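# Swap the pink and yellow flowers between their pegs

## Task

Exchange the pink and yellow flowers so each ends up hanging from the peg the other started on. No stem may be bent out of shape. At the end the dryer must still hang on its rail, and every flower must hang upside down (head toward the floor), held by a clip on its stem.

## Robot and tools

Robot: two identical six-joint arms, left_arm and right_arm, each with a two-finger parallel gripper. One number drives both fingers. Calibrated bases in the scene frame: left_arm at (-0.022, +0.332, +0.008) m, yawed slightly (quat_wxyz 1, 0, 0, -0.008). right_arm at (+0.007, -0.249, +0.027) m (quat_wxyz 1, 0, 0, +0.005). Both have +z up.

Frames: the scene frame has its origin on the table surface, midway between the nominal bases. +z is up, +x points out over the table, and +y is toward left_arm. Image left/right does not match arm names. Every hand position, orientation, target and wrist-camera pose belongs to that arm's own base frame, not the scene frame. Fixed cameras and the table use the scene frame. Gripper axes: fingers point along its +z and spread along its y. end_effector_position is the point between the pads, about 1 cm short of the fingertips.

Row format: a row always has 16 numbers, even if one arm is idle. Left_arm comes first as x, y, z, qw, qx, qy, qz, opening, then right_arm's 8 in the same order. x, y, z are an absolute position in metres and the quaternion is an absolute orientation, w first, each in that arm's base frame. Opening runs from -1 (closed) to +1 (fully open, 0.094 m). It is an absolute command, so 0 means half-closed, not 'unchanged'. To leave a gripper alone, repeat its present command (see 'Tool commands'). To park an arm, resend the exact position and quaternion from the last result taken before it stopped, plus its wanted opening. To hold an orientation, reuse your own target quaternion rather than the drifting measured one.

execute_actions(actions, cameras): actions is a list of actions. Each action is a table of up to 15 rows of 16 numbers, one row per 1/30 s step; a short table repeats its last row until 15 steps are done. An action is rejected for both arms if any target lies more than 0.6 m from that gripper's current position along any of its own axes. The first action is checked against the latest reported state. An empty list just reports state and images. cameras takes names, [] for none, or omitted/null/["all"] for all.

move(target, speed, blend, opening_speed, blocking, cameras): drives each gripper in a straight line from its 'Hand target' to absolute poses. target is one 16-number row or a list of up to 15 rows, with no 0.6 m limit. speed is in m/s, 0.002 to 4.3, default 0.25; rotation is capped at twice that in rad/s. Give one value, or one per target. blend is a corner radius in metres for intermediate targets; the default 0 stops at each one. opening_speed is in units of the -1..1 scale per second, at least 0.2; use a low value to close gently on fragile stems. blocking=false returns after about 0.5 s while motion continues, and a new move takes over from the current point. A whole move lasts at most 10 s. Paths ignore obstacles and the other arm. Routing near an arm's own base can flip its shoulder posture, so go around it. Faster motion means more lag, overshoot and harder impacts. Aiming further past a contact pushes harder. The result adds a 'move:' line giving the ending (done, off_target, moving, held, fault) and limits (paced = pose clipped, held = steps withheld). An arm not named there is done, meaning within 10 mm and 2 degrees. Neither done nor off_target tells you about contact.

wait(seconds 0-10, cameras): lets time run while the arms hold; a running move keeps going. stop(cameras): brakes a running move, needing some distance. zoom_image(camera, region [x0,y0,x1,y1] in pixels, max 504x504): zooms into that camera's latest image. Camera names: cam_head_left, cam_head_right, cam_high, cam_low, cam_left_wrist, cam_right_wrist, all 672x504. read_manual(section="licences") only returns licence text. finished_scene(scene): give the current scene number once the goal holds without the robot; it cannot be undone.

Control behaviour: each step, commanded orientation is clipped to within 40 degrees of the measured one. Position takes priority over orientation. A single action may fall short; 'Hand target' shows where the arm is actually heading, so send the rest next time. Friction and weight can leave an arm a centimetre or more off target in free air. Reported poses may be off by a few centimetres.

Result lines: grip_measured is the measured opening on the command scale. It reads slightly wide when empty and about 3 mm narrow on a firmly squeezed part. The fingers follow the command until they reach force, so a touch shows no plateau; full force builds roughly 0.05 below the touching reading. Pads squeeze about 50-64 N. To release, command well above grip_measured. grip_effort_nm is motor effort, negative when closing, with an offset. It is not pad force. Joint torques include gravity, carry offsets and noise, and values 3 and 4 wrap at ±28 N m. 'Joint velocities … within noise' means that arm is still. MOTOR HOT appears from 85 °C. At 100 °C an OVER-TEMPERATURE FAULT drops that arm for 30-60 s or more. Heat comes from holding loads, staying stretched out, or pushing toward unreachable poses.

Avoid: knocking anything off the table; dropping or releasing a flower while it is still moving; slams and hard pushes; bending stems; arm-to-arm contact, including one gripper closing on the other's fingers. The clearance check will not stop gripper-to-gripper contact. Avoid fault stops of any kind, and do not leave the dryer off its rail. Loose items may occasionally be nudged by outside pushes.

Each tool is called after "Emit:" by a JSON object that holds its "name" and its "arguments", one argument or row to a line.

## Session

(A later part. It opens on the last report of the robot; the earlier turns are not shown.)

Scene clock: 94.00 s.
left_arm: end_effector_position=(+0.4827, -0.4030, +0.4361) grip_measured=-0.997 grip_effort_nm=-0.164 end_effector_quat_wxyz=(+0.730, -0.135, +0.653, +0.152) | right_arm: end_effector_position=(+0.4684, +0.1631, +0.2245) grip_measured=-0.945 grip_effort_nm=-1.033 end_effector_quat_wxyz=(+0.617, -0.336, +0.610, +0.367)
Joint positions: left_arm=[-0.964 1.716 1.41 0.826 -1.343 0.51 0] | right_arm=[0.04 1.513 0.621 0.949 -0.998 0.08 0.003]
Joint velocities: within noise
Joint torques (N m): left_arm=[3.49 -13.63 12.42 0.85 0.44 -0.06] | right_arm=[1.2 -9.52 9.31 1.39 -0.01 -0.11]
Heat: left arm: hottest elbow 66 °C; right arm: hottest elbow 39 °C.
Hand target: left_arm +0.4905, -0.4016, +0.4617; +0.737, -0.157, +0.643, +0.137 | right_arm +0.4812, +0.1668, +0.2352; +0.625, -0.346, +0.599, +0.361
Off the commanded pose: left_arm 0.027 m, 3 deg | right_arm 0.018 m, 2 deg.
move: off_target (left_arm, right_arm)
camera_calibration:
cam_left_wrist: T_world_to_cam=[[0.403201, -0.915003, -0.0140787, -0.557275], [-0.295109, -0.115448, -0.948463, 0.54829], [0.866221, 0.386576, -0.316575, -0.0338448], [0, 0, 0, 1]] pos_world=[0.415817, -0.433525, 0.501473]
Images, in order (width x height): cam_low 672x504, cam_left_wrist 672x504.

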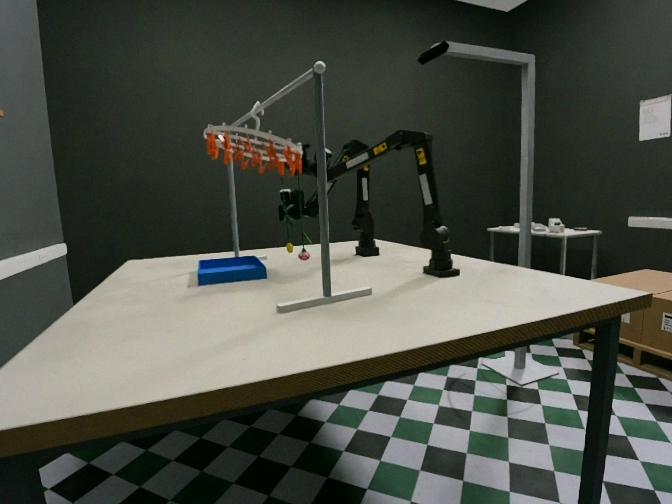

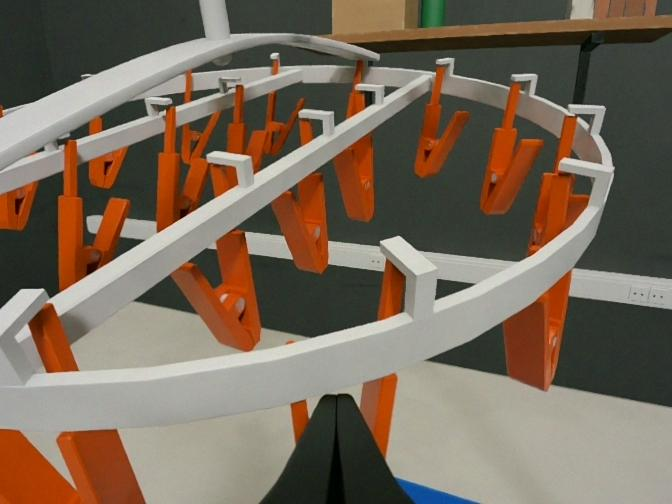

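Emit:
{"name": "move", "arguments": {
  "target": [
    [0.492,-0.403,0.462,0.736,-0.157,0.644,0.137,0.15,0.482,0.167,0.235,0.625,-0.346,0.599,0.361,-1],
    [0.505,-0.398,0.463,0.736,-0.157,0.644,0.137,0.15,0.482,0.167,0.235,0.625,-0.346,0.599,0.361,-1]
  ],
  "speed": 0.05,
  "cameras": []
}}

Emit:
{"name": "move", "arguments": {
  "target": [0.505,-0.398,0.463,0.736,-0.157,0.644,0.137,-1,0.482,0.167,0.235,0.625,-0.346,0.599,0.361,-1],
  "opening_speed": 0.8,
  "cameras": ["cam_left_wrist"]
}}

Scene clock: 98.33 s.
left_arm: end_effector_position=(+0.4937, -0.3989, +0.4355) grip_measured=+0.148 grip_effort_nm=0.056 end_effector_quat_wxyz=(+0.729, -0.134, +0.654, +0.151) | right_arm: end_effector_position=(+0.4684, +0.1631, +0.2245) grip_measured=-0.945 grip_effort_nm=-1.028 end_effector_quat_wxyz=(+0.617, -0.336, +0.610, +0.367)
Joint positions: left_arm=[-0.945 1.716 1.418 0.768 -1.325 0.461 0.054] | right_arm=[0.04 1.513 0.621 0.949 -0.998 0.08 0.003]
Joint velocities: within noise
Joint torques (N m): left_arm=[3.66 -13.57 12.77 0.98 0.45 0] | right_arm=[1.08 -9.52 9.32 1.37 0 -0.11]
Heat: left arm: hottest elbow 67 °C; right arm: hottest elbow 39 °C.
Hand target: left_arm +0.5032, -0.3964, +0.4625; +0.737, -0.157, +0.643, +0.137 | right_arm +0.4812, +0.1668, +0.2352; +0.625, -0.346, +0.599, +0.361
Off the commanded pose: left_arm 0.030 m, 3 deg | right_arm 0.018 m, 2 deg.
move: off_target (left_arm, right_arm)
No camera images: "cameras" was empty.

Scene clock: 100.00 s.
left_arm: end_effector_position=(+0.4946, -0.3991, +0.4383) grip_measured=-0.597 grip_effort_nm=-1.067 end_effector_quat_wxyz=(+0.731, -0.135, +0.653, +0.149) | right_arm: end_effector_position=(+0.4697, +0.1631, +0.2259) grip_measured=-0.945 grip_effort_nm=-1.028 end_effector_quat_wxyz=(+0.618, -0.337, +0.609, +0.366)
Joint positions: left_arm=[-0.944 1.716 1.425 0.765 -1.323 0.458 0.019] | right_arm=[0.04 1.514 0.625 0.949 -0.998 0.08 0.003]
Joint velocities: within noise
Joint torques (N m): left_arm=[3.6 -13.57 12.44 0.88 0.37 -0.04] | right_arm=[0.97 -9.52 9.06 1.42 -0.01 -0.1]
Heat: left arm: hottest elbow 67 °C; right arm: hottest elbow 39 °C.
Hand target: left_arm +0.5036, -0.3966, +0.4626; +0.736, -0.157, +0.644, +0.137 | right_arm +0.4813, +0.1668, +0.2351; +0.625, -0.346, +0.599, +0.361
Off the commanded pose: left_arm 0.027 m, 3 deg | right_arm 0.016 m, 2 deg.
move: off_target (left_arm, right_arm)
camera_calibration:
cam_left_wrist: T_world_to_cam=[[0.400529, -0.916224, -0.0104823, -0.559215], [-0.29427, -0.11779, -0.948436, 0.552951], [0.867745, 0.38296, -0.316795, -0.0470341], [0, 0, 0, 1]] pos_world=[0.427512, -0.429222, 0.503677]
Images, in order (width x height): cam_left_wrist 672x504.

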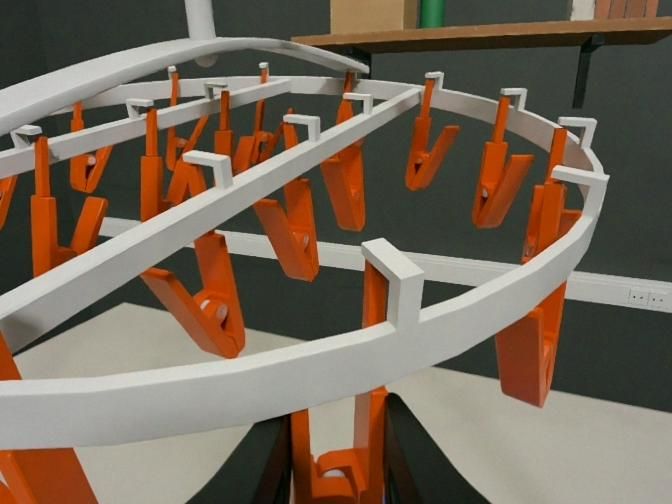

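Emit:
{"name": "move", "arguments": {
  "target": [
    [0.505,-0.398,0.463,0.736,-0.157,0.644,0.137,0.15,0.482,0.167,0.235,0.625,-0.346,0.599,0.361,-1],
    [0.503,-0.398,0.478,0.736,-0.157,0.644,0.137,0.15,0.482,0.167,0.235,0.625,-0.346,0.599,0.361,-1]
  ],
  "speed": 0.05,
  "cameras": []
}}

Emit:
{"name": "move", "arguments": {
  "target": [0.503,-0.398,0.478,0.736,-0.157,0.644,0.137,-1,0.482,0.167,0.235,0.625,-0.346,0.599,0.361,-1],
  "opening_speed": 0.8,
  "cameras": ["cam_high","cam_low"]
}}

Emit:
{"name": "zoom_image", "arguments": {
  "camera": "cam_low",
  "region": [260, 140, 310, 190]
}}

Emit:
{"name": "zoom_image", "arguments": {
  "camera": "cam_high",
  "region": [290, 160, 350, 220]
}}

Scene clock: 105.70 s.
left_arm: end_effector_position=(+0.4962, -0.4009, +0.4417) grip_measured=+0.148 grip_effort_nm=0.056 end_effector_quat_wxyz=(+0.728, -0.130, +0.655, +0.154) | right_arm: end_effector_position=(+0.4699, +0.1632, +0.2260) grip_measured=-0.945 grip_effort_nm=-1.033 end_effector_quat_wxyz=(+0.618, -0.337, +0.609, +0.366)
Joint positions: left_arm=[-0.943 1.717 1.439 0.734 -1.323 0.457 0.054] | right_arm=[0.04 1.514 0.626 0.948 -0.999 0.08 0.003]
Joint velocities: within noise
Joint torques (N m): left_arm=[3.37 -14.56 12.96 0.94 0.29 0.03] | right_arm=[1.38 -9.58 9.05 1.37 0.01 -0.1]
Heat: left arm: hottest elbow 68 °C; right arm: hottest elbow 39 °C.
Hand target: left_arm +0.5010, -0.3961, +0.4770; +0.736, -0.157, +0.644, +0.137 | right_arm +0.4813, +0.1669, +0.2352; +0.625, -0.346, +0.599, +0.361
Off the commanded pose: left_arm 0.037 m, 4 deg | right_arm 0.016 m, 2 deg.
move: off_target (left_arm, right_arm)
No camera images: "cameras" was empty.

Scene clock: 107.37 s.
left_arm: end_effector_position=(+0.4964, -0.4012, +0.4459) grip_measured=-0.595 grip_effort_nm=-1.062 end_effector_quat_wxyz=(+0.729, -0.133, +0.654, +0.152) | right_arm: end_effector_position=(+0.4699, +0.1632, +0.2259) grip_measured=-0.945 grip_effort_nm=-1.038 end_effector_quat_wxyz=(+0.618, -0.337, +0.609, +0.366)
Joint positions: left_arm=[-0.943 1.717 1.448 0.734 -1.323 0.457 0.019] | right_arm=[0.04 1.514 0.626 0.948 -0.999 0.08 0.003]
Joint velocities: within noise
Joint torques (N m): left_arm=[3.43 -14.51 12.55 0.9 0.29 0.02] | right_arm=[1.14 -9.7 8.99 1.4 -0.01 -0.1]
Heat: left arm: hottest elbow 68 °C; right arm: hottest elbow 39 °C.
Hand target: left_arm +0.5014, -0.3965, +0.4773; +0.736, -0.157, +0.644, +0.137 | right_arm +0.4813, +0.1669, +0.2352; +0.625, -0.346, +0.599, +0.361
Off the commanded pose: left_arm 0.033 m, 3 deg | right_arm 0.016 m, 2 deg.
move: off_target (left_arm, right_arm)
Images, in order (width x height): cam_high 672x504, cam_low 672x504.

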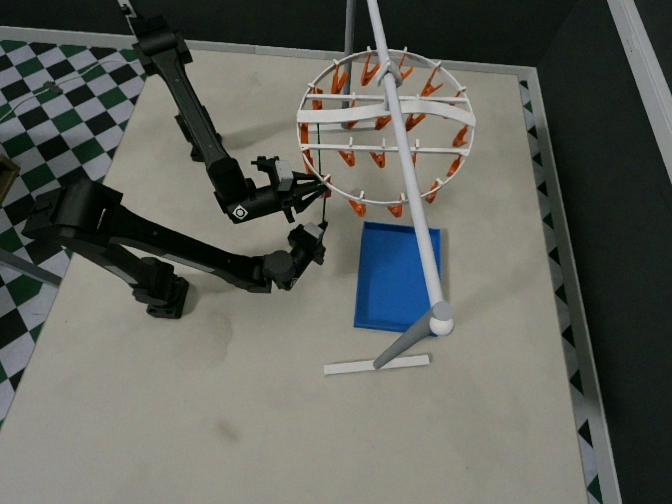

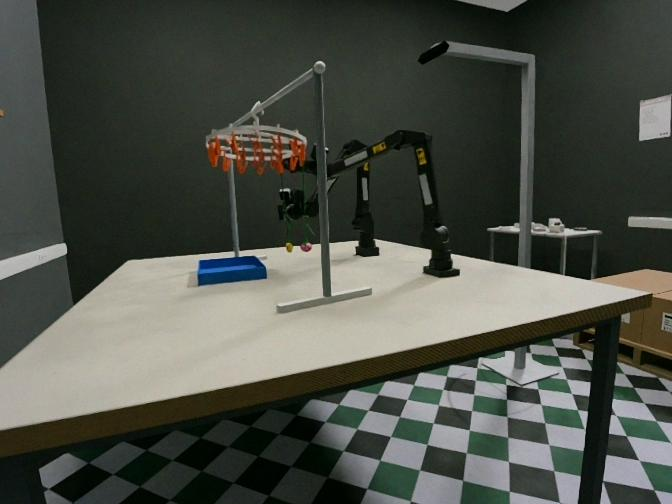

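Scaled by 10.080 from the camera's 672x504 image, which has a finer 960x720 frame.

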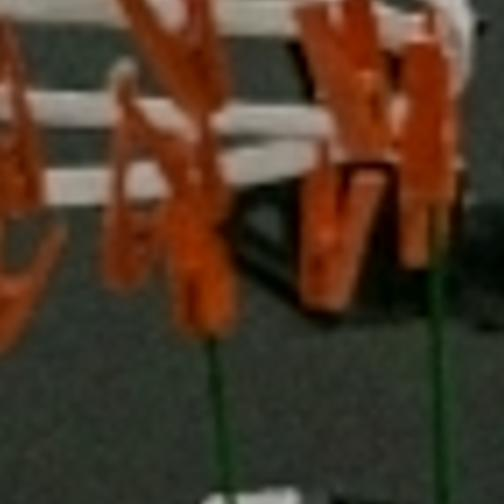

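Scaled by 8.400 from the camera's 672x504 image, which has a finer 960x720 frame.

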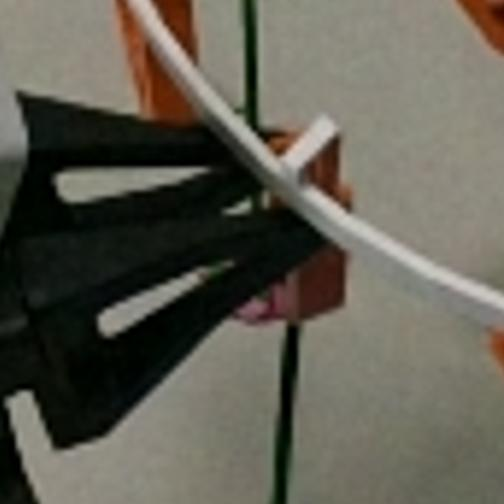

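Emit:
{"name": "move", "arguments": {
  "target": [0.503,-0.398,0.478,0.736,-0.157,0.644,0.137,-1,0.482,0.167,0.205,0.625,-0.346,0.599,0.361,-1],
  "speed": 0.06,
  "cameras": ["cam_low","cam_left_wrist"]
}}

Emit:
{"name": "zoom_image", "arguments": {
  "camera": "cam_low",
  "region": [260, 140, 310, 190]
}}

Scene clock: 111.83 s.
left_arm: end_effector_position=(+0.4964, -0.4012, +0.4459) grip_measured=-0.595 grip_effort_nm=-1.062 end_effector_quat_wxyz=(+0.729, -0.133, +0.654, +0.152) | right_arm: end_effector_position=(+0.4762, +0.1634, +0.2001) grip_measured=-0.945 grip_effort_nm=-1.023 end_effector_quat_wxyz=(+0.616, -0.336, +0.611, +0.367)
Joint positions: left_arm=[-0.943 1.717 1.448 0.734 -1.323 0.457 0.019] | right_arm=[0.04 1.599 0.626 1.026 -0.999 0.078 0.003]
Joint velocities: within noise
Joint torques (N m): left_arm=[3.37 -14.51 12.53 0.91 0.29 0.02] | right_arm=[1.03 -10.4 6.98 2.4 -0.01 -0.11]
Heat: left arm: hottest elbow 70 °C; right arm: hottest elbow 39 °C.
Hand target: left_arm +0.5014, -0.3965, +0.4773; +0.736, -0.157, +0.644, +0.137 | right_arm +0.4818, +0.1670, +0.2051; +0.625, -0.346, +0.599, +0.361
Off the commanded pose: left_arm 0.033 m, 3 deg | right_arm 0.008 m, 2 deg.
move: off_target (left_arm)
camera_calibration:
cam_left_wrist: T_world_to_cam=[[0.401143, -0.915855, -0.0171251, -0.559105], [-0.298252, -0.112912, -0.947785, 0.564077], [0.8661, 0.385305, -0.318449, -0.0429439], [0, 0, 0, 1]] pos_world=[0.429712, -0.431822, 0.511374]
Images, in order (width x height): cam_low 672x504, cam_left_wrist 672x504.

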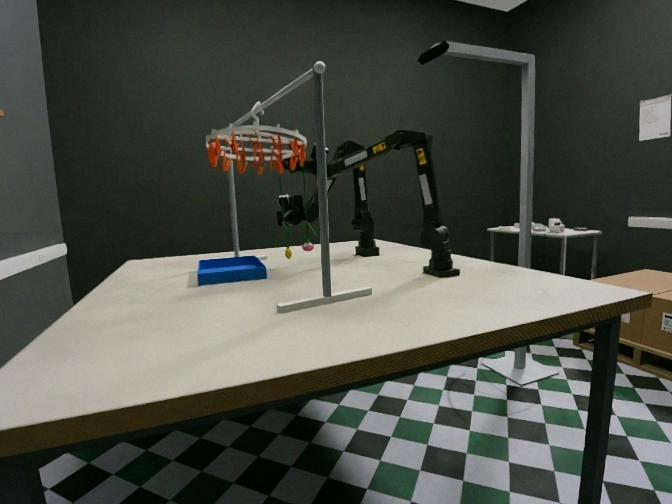

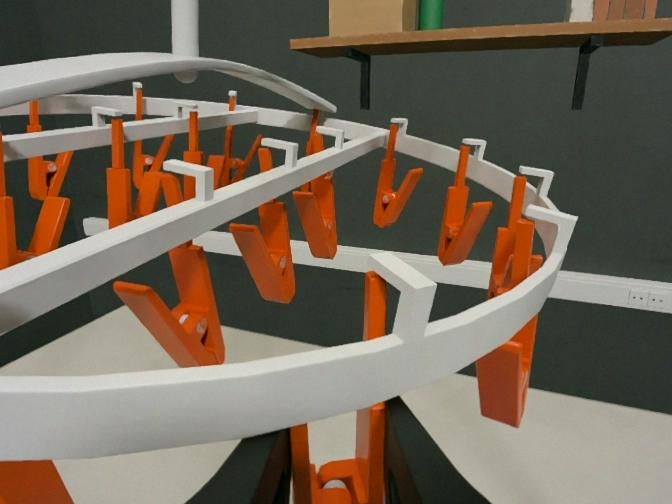

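Scaled by 10.080 from the camera's 672x504 image, which has a finer 960x720 frame.

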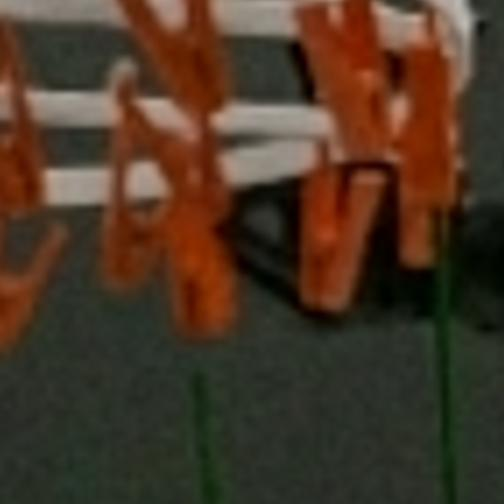

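Emit:
{"name": "move", "arguments": {
  "target": [0.503,-0.398,0.478,0.736,-0.157,0.644,0.137,0.15,0.472,0.165,0.19,0.625,-0.346,0.599,0.361,-1],
  "opening_speed": 0.8,
  "cameras": []
}}

Emit:
{"name": "move", "arguments": {
  "target": [
    [0.483,-0.407,0.465,0.736,-0.157,0.644,0.137,0.15,0.472,0.165,0.19,0.625,-0.346,0.599,0.361,-1],
    [0.41,-0.43,0.465,0.736,-0.157,0.644,0.137,0.15,0.472,0.165,0.19,0.625,-0.346,0.599,0.361,-1],
    [0.33,-0.33,0.47,0.707,0,0.707,0,0.15,0.472,0.165,0.19,0.625,-0.346,0.599,0.361,-1]
  ],
  "speed": 0.2,
  "cameras": ["cam_left_wrist","cam_head_right","cam_high","cam_low"]
}}

Emit:
{"name": "zoom_image", "arguments": {
  "camera": "cam_high",
  "region": [280, 120, 380, 220]
}}

Emit:
{"name": "zoom_image", "arguments": {
  "camera": "cam_head_right",
  "region": [190, 30, 330, 170]
}}

Emit:
{"name": "zoom_image", "arguments": {
  "camera": "cam_low",
  "region": [260, 130, 330, 200]
}}

Scene clock: 123.10 s.
left_arm: end_effector_position=(+0.4964, -0.4012, +0.4459) grip_measured=+0.148 grip_effort_nm=0.056 end_effector_quat_wxyz=(+0.729, -0.133, +0.654, +0.152) | right_arm: end_effector_position=(+0.4745, +0.1635, +0.1963) grip_measured=-0.945 grip_effort_nm=-1.033 end_effector_quat_wxyz=(+0.625, -0.342, +0.601, +0.363)
Joint positions: left_arm=[-0.943 1.717 1.448 0.734 -1.323 0.457 0.054] | right_arm=[0.04 1.623 0.618 1.088 -1.001 0.078 0.003]
Joint velocities: within noise
Joint torques (N m): left_arm=[3.37 -14.51 12.52 0.92 0.29 0.02] | right_arm=[0.91 -10.34 4.77 2.39 -0.05 -0.09]
Heat: left arm: hottest elbow 73 °C; right arm: hottest elbow 39 °C.
Hand target: left_arm +0.5014, -0.3965, +0.4773; +0.736, -0.157, +0.644, +0.137 | right_arm +0.4720, +0.1650, +0.1901; +0.625, -0.346, +0.599, +0.361
Off the commanded pose: left_arm 0.033 m, 3 deg | right_arm 0.007 m, 1 deg.
move: off_target (left_arm)
No camera images: "cameras" was empty.

Scene clock: 124.80 s.
left_arm: end_effector_position=(+0.4077, -0.4299, +0.4536) grip_measured=+0.148 grip_effort_nm=0.056 end_effector_quat_wxyz=(+0.726, -0.133, +0.663, +0.126) | right_arm: end_effector_position=(+0.4745, +0.1635, +0.1963) grip_measured=-0.945 grip_effort_nm=-1.028 end_effector_quat_wxyz=(+0.625, -0.342, +0.601, +0.363)
Joint positions: left_arm=[-1.103 1.675 1.384 1.008 -1.441 0.686 0.054] | right_arm=[0.04 1.623 0.618 1.088 -1.001 0.078 0.003]
Joint velocities: within noise
Joint torques (N m): left_arm=[2.78 -14.62 7.8 1.61 0.54 0.16] | right_arm=[0.73 -10.34 4.75 2.35 -0.06 -0.1]
Heat: left arm: hottest elbow 73 °C; right arm: hottest elbow 38 °C.
Hand target: left_arm +0.4058, -0.4225, +0.4650; +0.729, -0.142, +0.659, +0.119 | right_arm +0.4720, +0.1650, +0.1901; +0.625, -0.346, +0.599, +0.361
Off the commanded pose: left_arm 0.128 m, 22 deg | right_arm 0.007 m, 1 deg.
led back after a hold (left arm): the arm was led back toward your command in small steps, so it may still be short of it.
move: held (left_arm; a check stopped the path); path passed 2 of 3 targets; limits=held
pose unreachable (left arm): on one or more control steps of this call, first in action 0 (counted from 0), this arm could not follow its commanded pose, so it was not sent that pose on those steps. It may still have moved: this result reports where it is.
cause: moving toward the commanded pose would bring a part of the arm too close to another arm (this arm's wrist (the part past joint 5) and the right arm's forearm (the part past joint 3), at the place that arm is still heading or pushing toward).
pose unreachable (right arm): on one or more control steps of this call, first in action 0 (counted from 0), this arm could not follow its commanded pose, so it was not sent that pose on those steps. It may still have moved: this result reports where it is.
cause: moving toward the commanded pose would bring a part of the arm too close to another arm (this arm's forearm (the part past joint 3) and the left arm's wrist (the part past joint 5)).
camera_calibration:
cam_left_wrist: T_world_to_cam=[[0.365315, -0.930791, 0.0131967, -0.55514], [-0.314265, -0.136662, -0.939447, 0.534196], [0.876232, 0.339046, -0.34244, 0.034388], [0, 0, 0, 1]] pos_world=[0.340548, -0.455374, 0.520951]
Images, in order (width x height): cam_head_right 672x504, cam_high 672x504, cam_low 672x504, cam_left_wrist 672x504.

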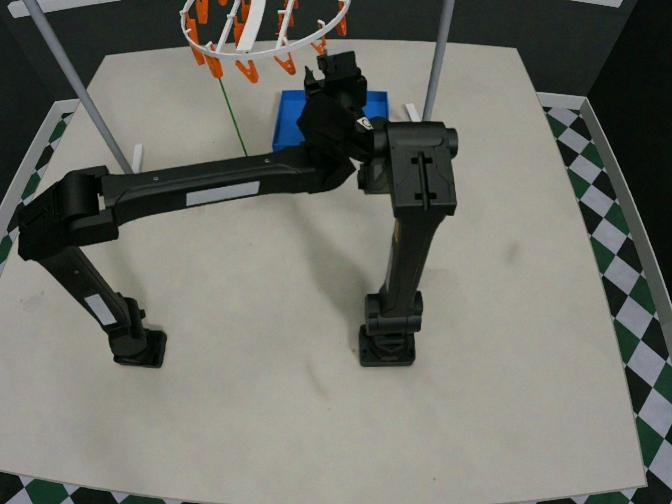

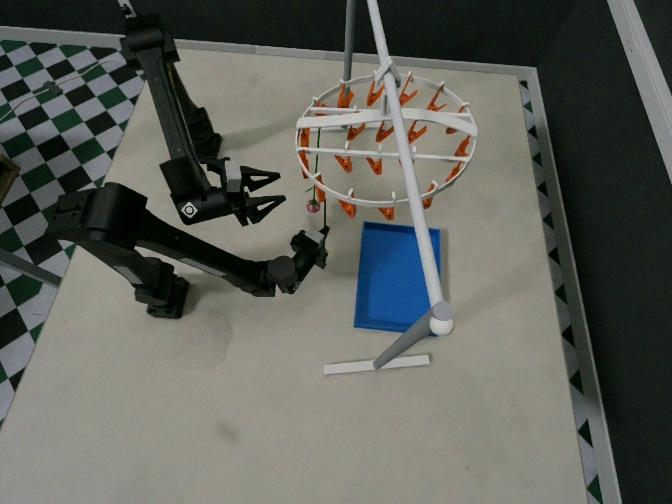

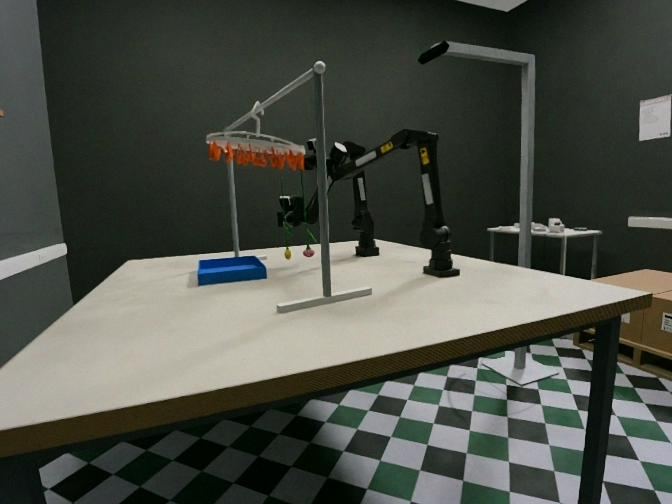

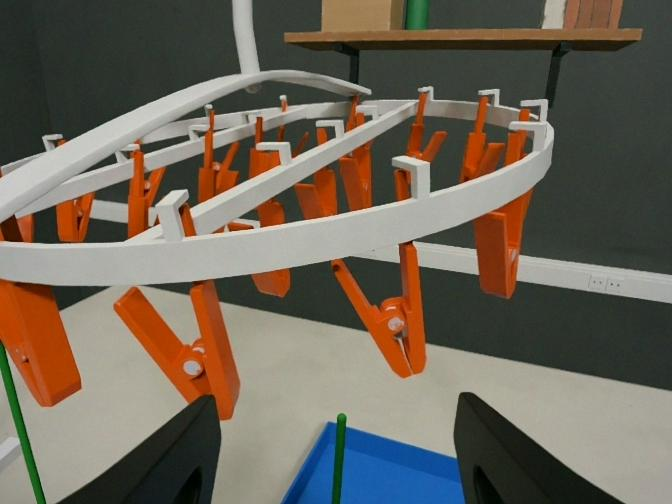

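Scaled by 5.040 from the camera's 672x504 image, which has a finer 960x720 frame.

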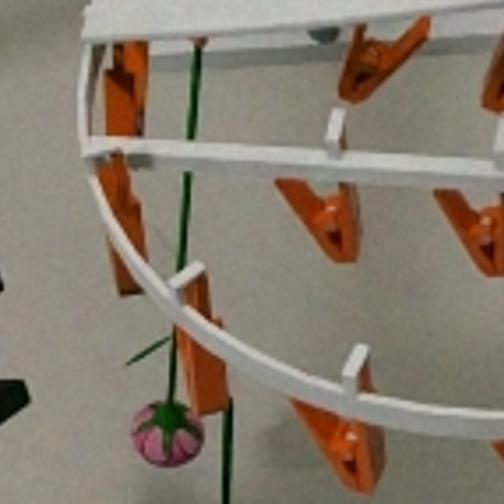

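Scaled by 3.600 from the camera's 672x504 image, which has a finer 960x720 frame.

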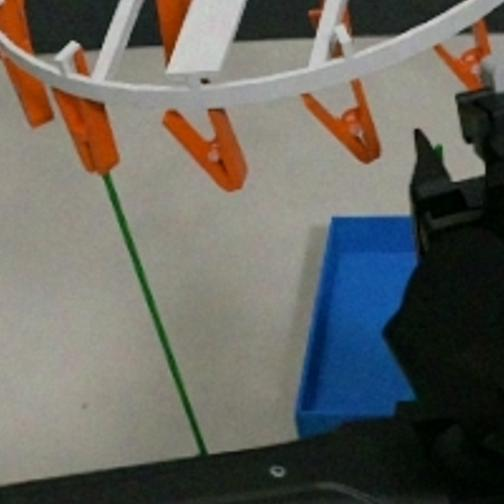

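Scaled by 7.200 from the camera's 672x504 image, which has a finer 960x720 frame.

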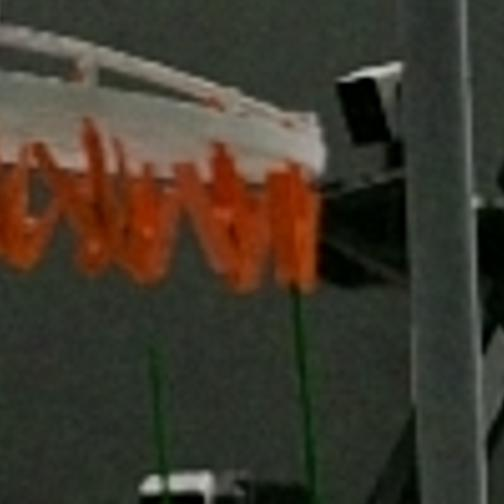

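Emit:
{"name": "move", "arguments": {
  "target": [
    [0.37,-0.42,0.5,0.736,-0.157,0.644,0.137,0.15,0.472,0.165,0.19,0.625,-0.346,0.599,0.361,-1],
    [0.32,-0.36,0.52,0.707,0,0.707,0,0.15,0.472,0.165,0.19,0.625,-0.346,0.599,0.361,-1]
  ],
  "speed": 0.2,
  "cameras": ["cam_left_wrist","cam_head_right","cam_high","cam_low"]
}}

Emit:
{"name": "zoom_image", "arguments": {
  "camera": "cam_high",
  "region": [280, 120, 380, 220]
}}

Emit:
{"name": "zoom_image", "arguments": {
  "camera": "cam_head_right",
  "region": [190, 30, 330, 170]
}}

Emit:
{"name": "zoom_image", "arguments": {
  "camera": "cam_low",
  "region": [260, 130, 330, 200]
}}

Scene clock: 131.13 s.
left_arm: end_effector_position=(+0.4000, -0.4241, +0.4597) grip_measured=+0.148 grip_effort_nm=0.051 end_effector_quat_wxyz=(+0.722, -0.139, +0.666, +0.130) | right_arm: end_effector_position=(+0.4745, +0.1635, +0.1964) grip_measured=-0.945 grip_effort_nm=-1.028 end_effector_quat_wxyz=(+0.625, -0.342, +0.601, +0.362)
Joint positions: left_arm=[-1.111 1.666 1.383 1.072 -1.465 0.758 0.054] | right_arm=[0.04 1.623 0.618 1.088 -1.001 0.078 0.003]
Joint velocities: within noise
Joint torques (N m): left_arm=[3.08 -12.34 7.84 0.73 0.6 -0.04] | right_arm=[0.85 -10.23 4.71 2.33 -0.05 -0.1]
Heat: left arm: hottest elbow 70 °C; right arm: hottest elbow 38 °C.
Hand target: left_arm +0.4038, -0.4248, +0.4564; +0.722, -0.140, +0.665, +0.131 | right_arm +0.4720, +0.1650, +0.1901; +0.625, -0.346, +0.599, +0.361
Off the commanded pose: left_arm 0.119 m, 22 deg | right_arm 0.007 m, 1 deg.
move: held (left_arm; a check stopped the path); path passed 1 of 2 targets; limits=held
pose unreachable (left arm): on one or more control steps of this call, first in action 0 (counted from 0), this arm could not follow its commanded pose, so it was not sent that pose on those steps. It may still have moved: this result reports where it is.
cause: moving toward the commanded pose would bring a part of the arm too close to another arm (this arm's wrist (the part past joint 5) and the right arm's forearm (the part past joint 3), along the way the arms are being sent, or toward where that arm still pushes).
camera_calibration:
cam_left_wrist: T_world_to_cam=[[0.37905, -0.925261, 0.0145919, -0.550934], [-0.320312, -0.145983, -0.935997, 0.535231], [0.868171, 0.350115, -0.351707, 0.0533329], [0, 0, 0, 1]] pos_world=[0.33397, -0.450296, 0.527771]
Images, in order (width x height): cam_head_right 672x504, cam_high 672x504, cam_low 672x504, cam_left_wrist 672x504.

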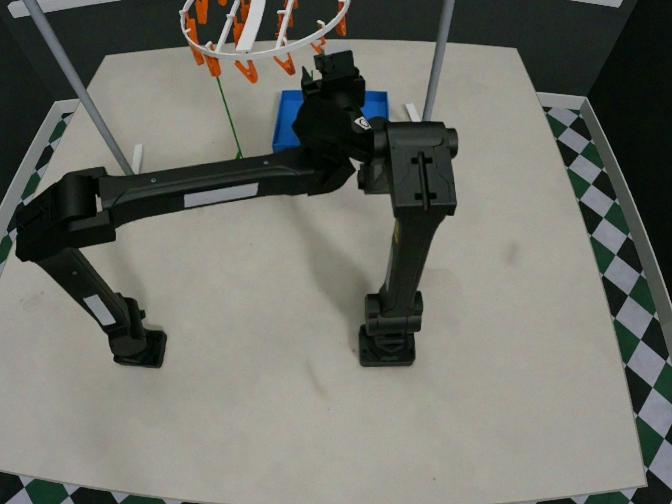

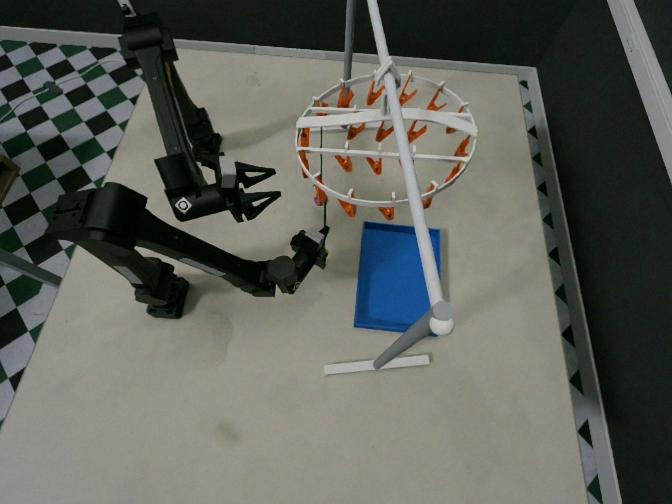

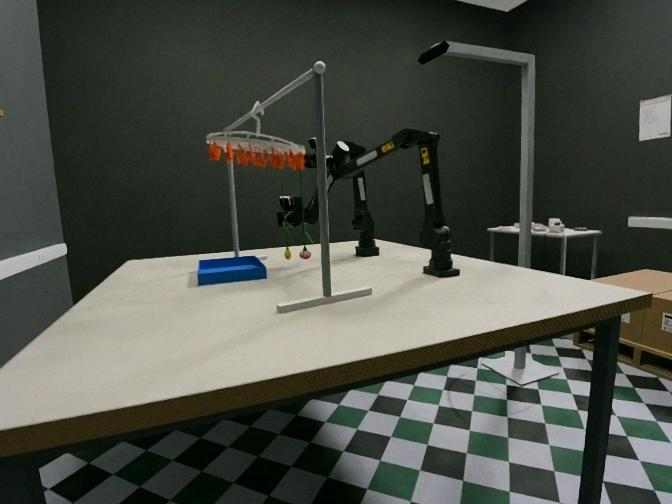

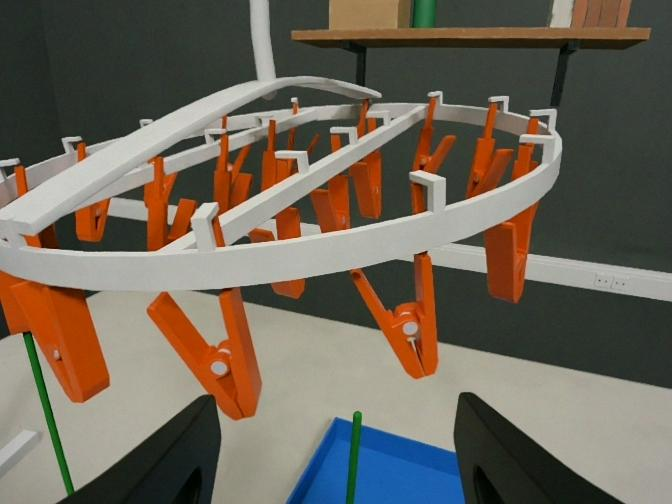

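Scaled by 5.040 from the camera's 672x504 image, which has a finer 960x720 frame.

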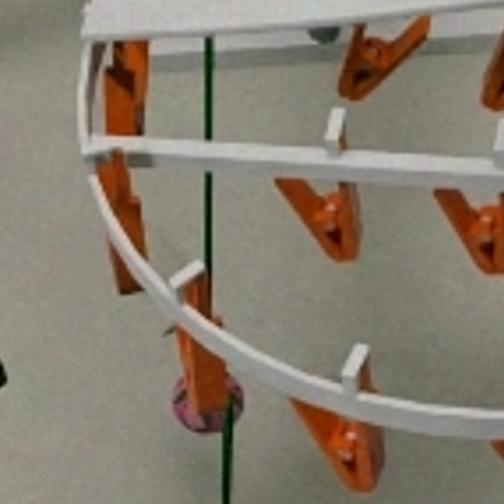

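Scaled by 3.600 from the camera's 672x504 image, which has a finer 960x720 frame.

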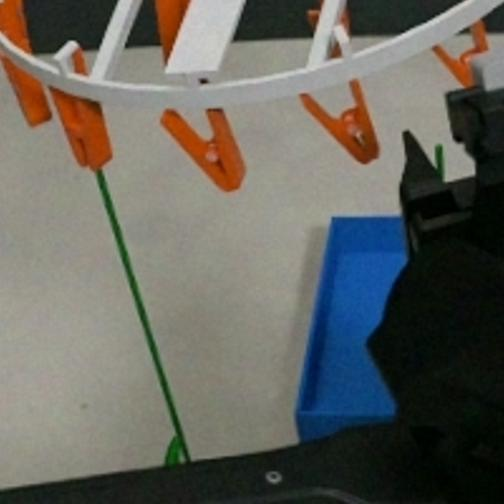

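Scaled by 7.200 from the camera's 672x504 image, which has a finer 960x720 frame.

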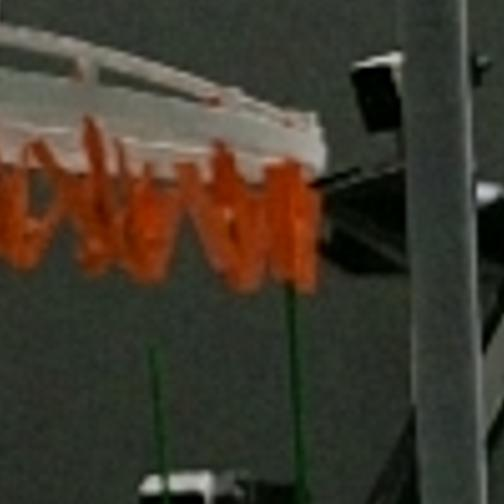

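Emit:
{"name": "move", "arguments": {
  "target": [0.418,-0.378,0.475,0.736,-0.157,0.644,0.137,0.15,0.472,0.165,0.19,0.625,-0.346,0.599,0.361,-1],
  "speed": 0.15,
  "cameras": ["cam_left_wrist","cam_high"]
}}

Emit:
{"name": "zoom_image", "arguments": {
  "camera": "cam_high",
  "region": [280, 120, 380, 220]
}}

Scene clock: 146.97 s.
left_arm: end_effector_position=(+0.4190, -0.3851, +0.4654) grip_measured=+0.148 grip_effort_nm=0.051 end_effector_quat_wxyz=(+0.733, -0.149, +0.648, +0.142) | right_arm: end_effector_position=(+0.4745, +0.1635, +0.1964) grip_measured=-0.945 grip_effort_nm=-1.033 end_effector_quat_wxyz=(+0.625, -0.342, +0.601, +0.362)
Joint positions: left_arm=[-1.045 1.621 1.32 1.115 -1.412 0.773 0.054] | right_arm=[0.04 1.623 0.618 1.088 -1.001 0.078 0.003]
Joint velocities: within noise
Joint torques (N m): left_arm=[2.96 -13.45 7.82 1.5 0.59 0.17] | right_arm=[0.79 -10.23 4.75 2.36 -0.06 -0.08]
Heat: left arm: hottest elbow 64 °C; right arm: hottest elbow 37 °C.
Hand target: left_arm +0.4179, -0.3780, +0.4749; +0.736, -0.157, +0.644, +0.137 | right_arm +0.4720, +0.1650, +0.1901; +0.625, -0.346, +0.599, +0.361
Off the commanded pose: left_arm 0.012 m, 1 deg | right_arm 0.007 m, 1 deg.
move: off_target (left_arm)
camera_calibration:
cam_left_wrist: T_world_to_cam=[[0.40658, -0.913373, 0.0210354, -0.531999], [-0.27887, -0.145996, -0.949166, 0.541019], [0.870014, 0.380046, -0.314071, 0.0184451], [0, 0, 0, 1]] pos_world=[0.351126, -0.413937, 0.530501]
Images, in order (width x height): cam_high 672x504, cam_left_wrist 672x504.

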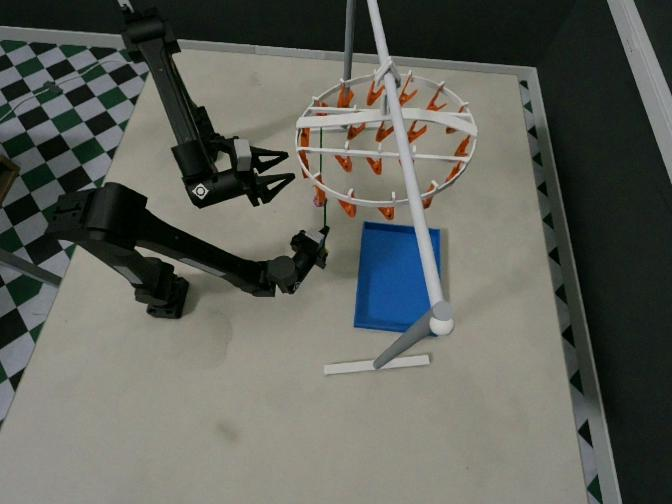

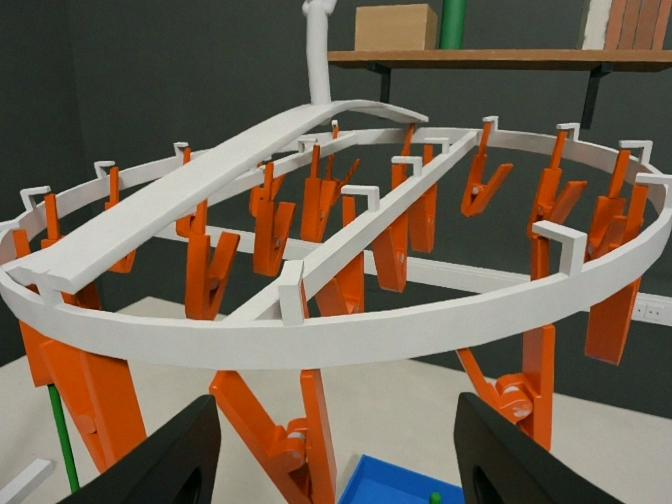

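Scaled by 5.040 from the camera's 672x504 image, which has a finer 960x720 frame.

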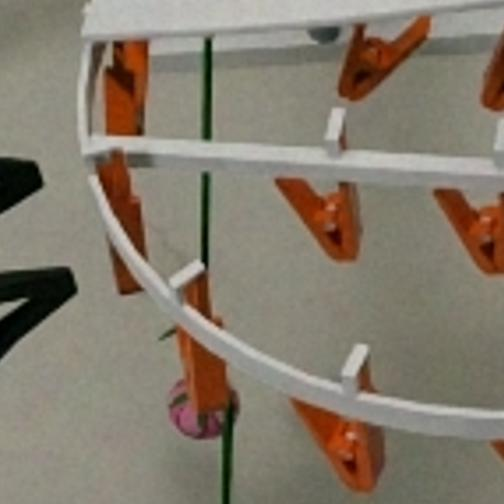

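Emit:
{"name": "move", "arguments": {
  "target": [
    [0.416,-0.368,0.473,0.736,-0.157,0.644,0.137,0.15,0.472,0.165,0.19,0.625,-0.346,0.599,0.361,-1],
    [0.447,-0.357,0.467,0.736,-0.157,0.644,0.137,0.15,0.472,0.165,0.19,0.625,-0.346,0.599,0.361,-1]
  ],
  "speed": 0.1,
  "cameras": ["cam_left_wrist"]
}}

Scene clock: 153.67 s.
left_arm: end_effector_position=(+0.4485, -0.3648, +0.4549) grip_measured=+0.148 grip_effort_nm=0.051 end_effector_quat_wxyz=(+0.734, -0.148, +0.647, +0.144) | right_arm: end_effector_position=(+0.4745, +0.1635, +0.1964) grip_measured=-0.945 grip_effort_nm=-1.033 end_effector_quat_wxyz=(+0.625, -0.342, +0.601, +0.362)
Joint positions: left_arm=[-0.977 1.593 1.288 0.906 -1.36 0.559 0.054] | right_arm=[0.04 1.623 0.618 1.088 -1.001 0.078 0.003]
Joint velocities: within noise
Joint torques (N m): left_arm=[3.02 -13.86 8.06 0.75 0.48 -0.05] | right_arm=[0.85 -10.34 4.74 2.4 -0.06 -0.08]
Heat: left arm: hottest elbow 63 °C; right arm: hottest elbow 37 °C.
Hand target: left_arm +0.4470, -0.3570, +0.4667; +0.736, -0.157, +0.644, +0.138 | right_arm +0.4720, +0.1650, +0.1901; +0.625, -0.346, +0.599, +0.361
Off the commanded pose: left_arm 0.014 m, 1 deg | right_arm 0.007 m, 1 deg.
move: off_target (left_arm)
camera_calibration:
cam_left_wrist: T_world_to_cam=[[0.409873, -0.911962, 0.0181799, -0.524902], [-0.276509, -0.143218, -0.95028, 0.542747], [0.869222, 0.384467, -0.310866, -0.0177344], [0, 0, 0, 1]] pos_world=[0.380633, -0.394141, 0.519791]
Images, in order (width x height): cam_left_wrist 672x504.

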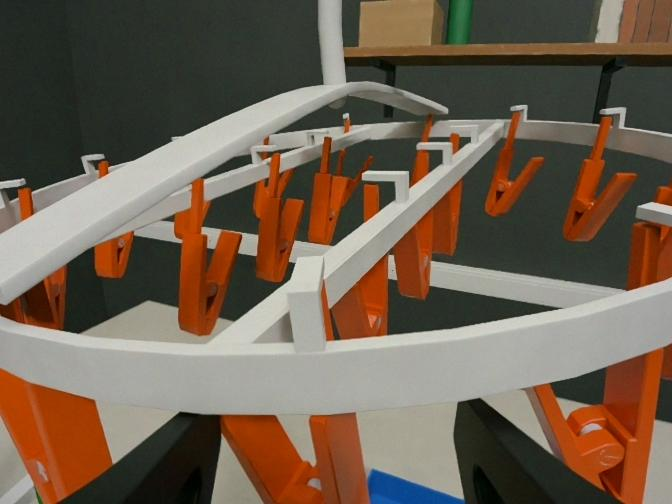

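Emit:
{"name": "move", "arguments": {
  "target": [
    [0.441,-0.348,0.452,0.736,-0.157,0.644,0.137,0.15,0.472,0.165,0.19,0.625,-0.346,0.599,0.361,-1],
    [0.456,-0.341,0.456,0.736,-0.157,0.644,0.137,0.15,0.472,0.165,0.19,0.625,-0.346,0.599,0.361,-1]
  ],
  "speed": 0.07,
  "cameras": ["cam_left_wrist"]
}}

Scene clock: 157.60 s.
left_arm: end_effector_position=(+0.4563, -0.3492, +0.4396) grip_measured=+0.148 grip_effort_nm=0.056 end_effector_quat_wxyz=(+0.732, -0.144, +0.649, +0.146) | right_arm: end_effector_position=(+0.4745, +0.1635, +0.1964) grip_measured=-0.945 grip_effort_nm=-1.028 end_effector_quat_wxyz=(+0.625, -0.342, +0.601, +0.362)
Joint positions: left_arm=[-0.947 1.569 1.234 0.848 -1.333 0.479 0.054] | right_arm=[0.04 1.623 0.618 1.088 -1.001 0.078 0.003]
Joint velocities: within noise
Joint torques (N m): left_arm=[3.19 -13.63 8.72 0.88 0.44 -0.07] | right_arm=[0.85 -10.4 4.81 2.37 -0.06 -0.09]
Heat: left arm: hottest elbow 63 °C; right arm: hottest elbow 37 °C.
Hand target: left_arm +0.4558, -0.3409, +0.4558; +0.736, -0.157, +0.644, +0.137 | right_arm +0.4720, +0.1650, +0.1901; +0.625, -0.346, +0.599, +0.361
Off the commanded pose: left_arm 0.018 m, 2 deg | right_arm 0.007 m, 1 deg.
move: off_target (left_arm)
camera_calibration:
cam_left_wrist: T_world_to_cam=[[0.407276, -0.913266, 0.00846082, -0.508567], [-0.282799, -0.134914, -0.949644, 0.538094], [0.868418, 0.384375, -0.313218, -0.0338853], [0, 0, 0, 1]] pos_world=[0.388726, -0.378836, 0.504687]
Images, in order (width x height): cam_left_wrist 672x504.

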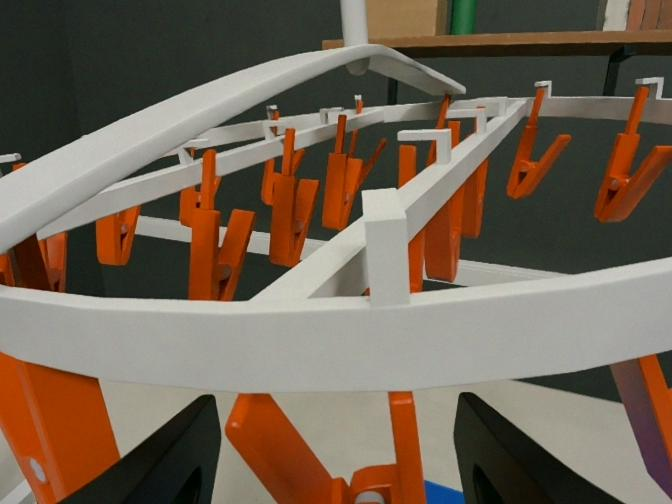

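Emit:
{"name": "move", "arguments": {
  "target": [0.472,-0.336,0.461,0.736,-0.157,0.644,0.137,0.15,0.472,0.165,0.19,0.625,-0.346,0.599,0.361,-1],
  "speed": 0.05,
  "cameras": ["cam_left_wrist","cam_high"]
}}

Emit:
{"name": "zoom_image", "arguments": {
  "camera": "cam_high",
  "region": [280, 120, 380, 220]
}}

Scene clock: 160.90 s.
left_arm: end_effector_position=(+0.4704, -0.3428, +0.4335) grip_measured=+0.148 grip_effort_nm=0.051 end_effector_quat_wxyz=(+0.729, -0.136, +0.653, +0.152) | right_arm: end_effector_position=(+0.4745, +0.1635, +0.1964) grip_measured=-0.945 grip_effort_nm=-1.033 end_effector_quat_wxyz=(+0.625, -0.342, +0.601, +0.362)
Joint positions: left_arm=[-0.918 1.569 1.234 0.768 -1.306 0.42 0.054] | right_arm=[0.04 1.623 0.618 1.088 -1.001 0.078 0.003]
Joint velocities: within noise
Joint torques (N m): left_arm=[3.25 -13.63 10.48 0.88 0.39 -0.07] | right_arm=[0.85 -10.29 4.78 2.36 -0.07 -0.1]
Heat: left arm: hottest elbow 63 °C; right arm: hottest elbow 36 °C.
Hand target: left_arm +0.4712, -0.3354, +0.4606; +0.736, -0.157, +0.644, +0.137 | right_arm +0.4720, +0.1650, +0.1901; +0.625, -0.346, +0.599, +0.361
Off the commanded pose: left_arm 0.028 m, 3 deg | right_arm 0.007 m, 1 deg.
move: off_target (left_arm)
camera_calibration:
cam_left_wrist: T_world_to_cam=[[0.405896, -0.913823, -0.0132437, -0.498601], [-0.296259, -0.117854, -0.947809, 0.548519], [0.864569, 0.388635, -0.318564, -0.0449213], [0, 0, 0, 1]] pos_world=[0.403721, -0.37353, 0.498978]
Images, in order (width x height): cam_high 672x504, cam_left_wrist 672x504.

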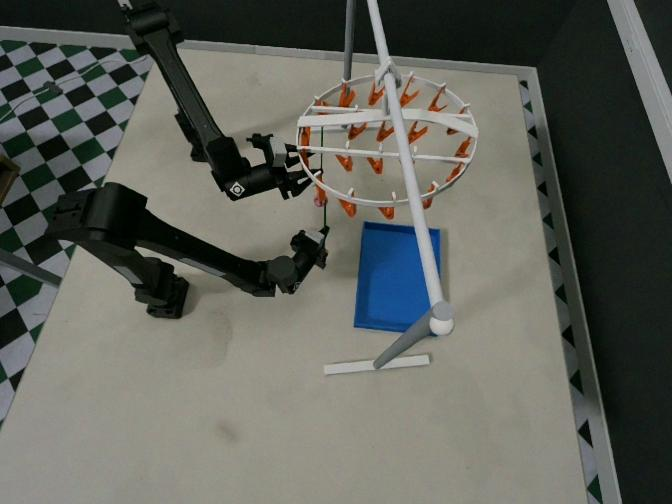

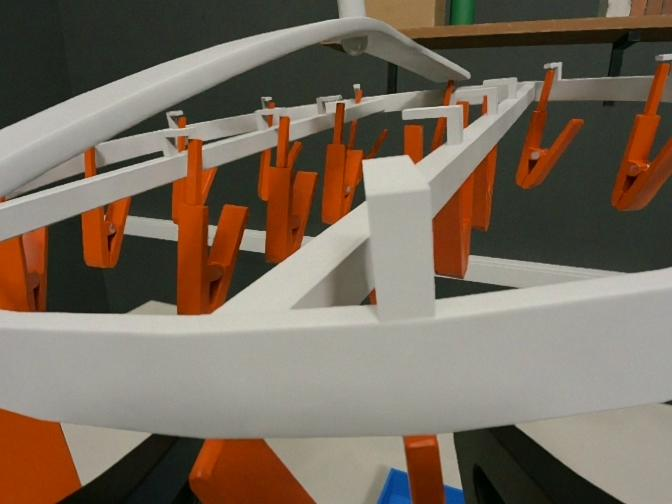

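Scaled by 5.040 from the camera's 672x504 image, which has a finer 960x720 frame.

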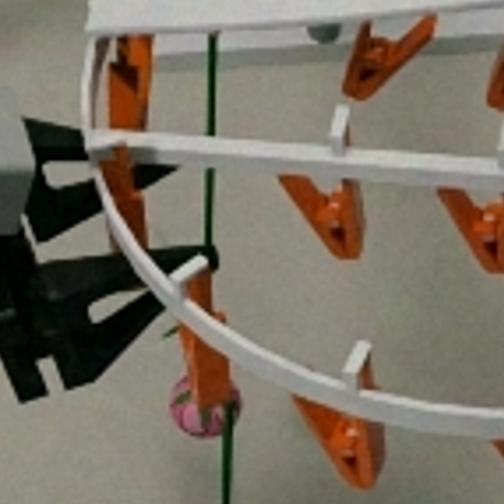

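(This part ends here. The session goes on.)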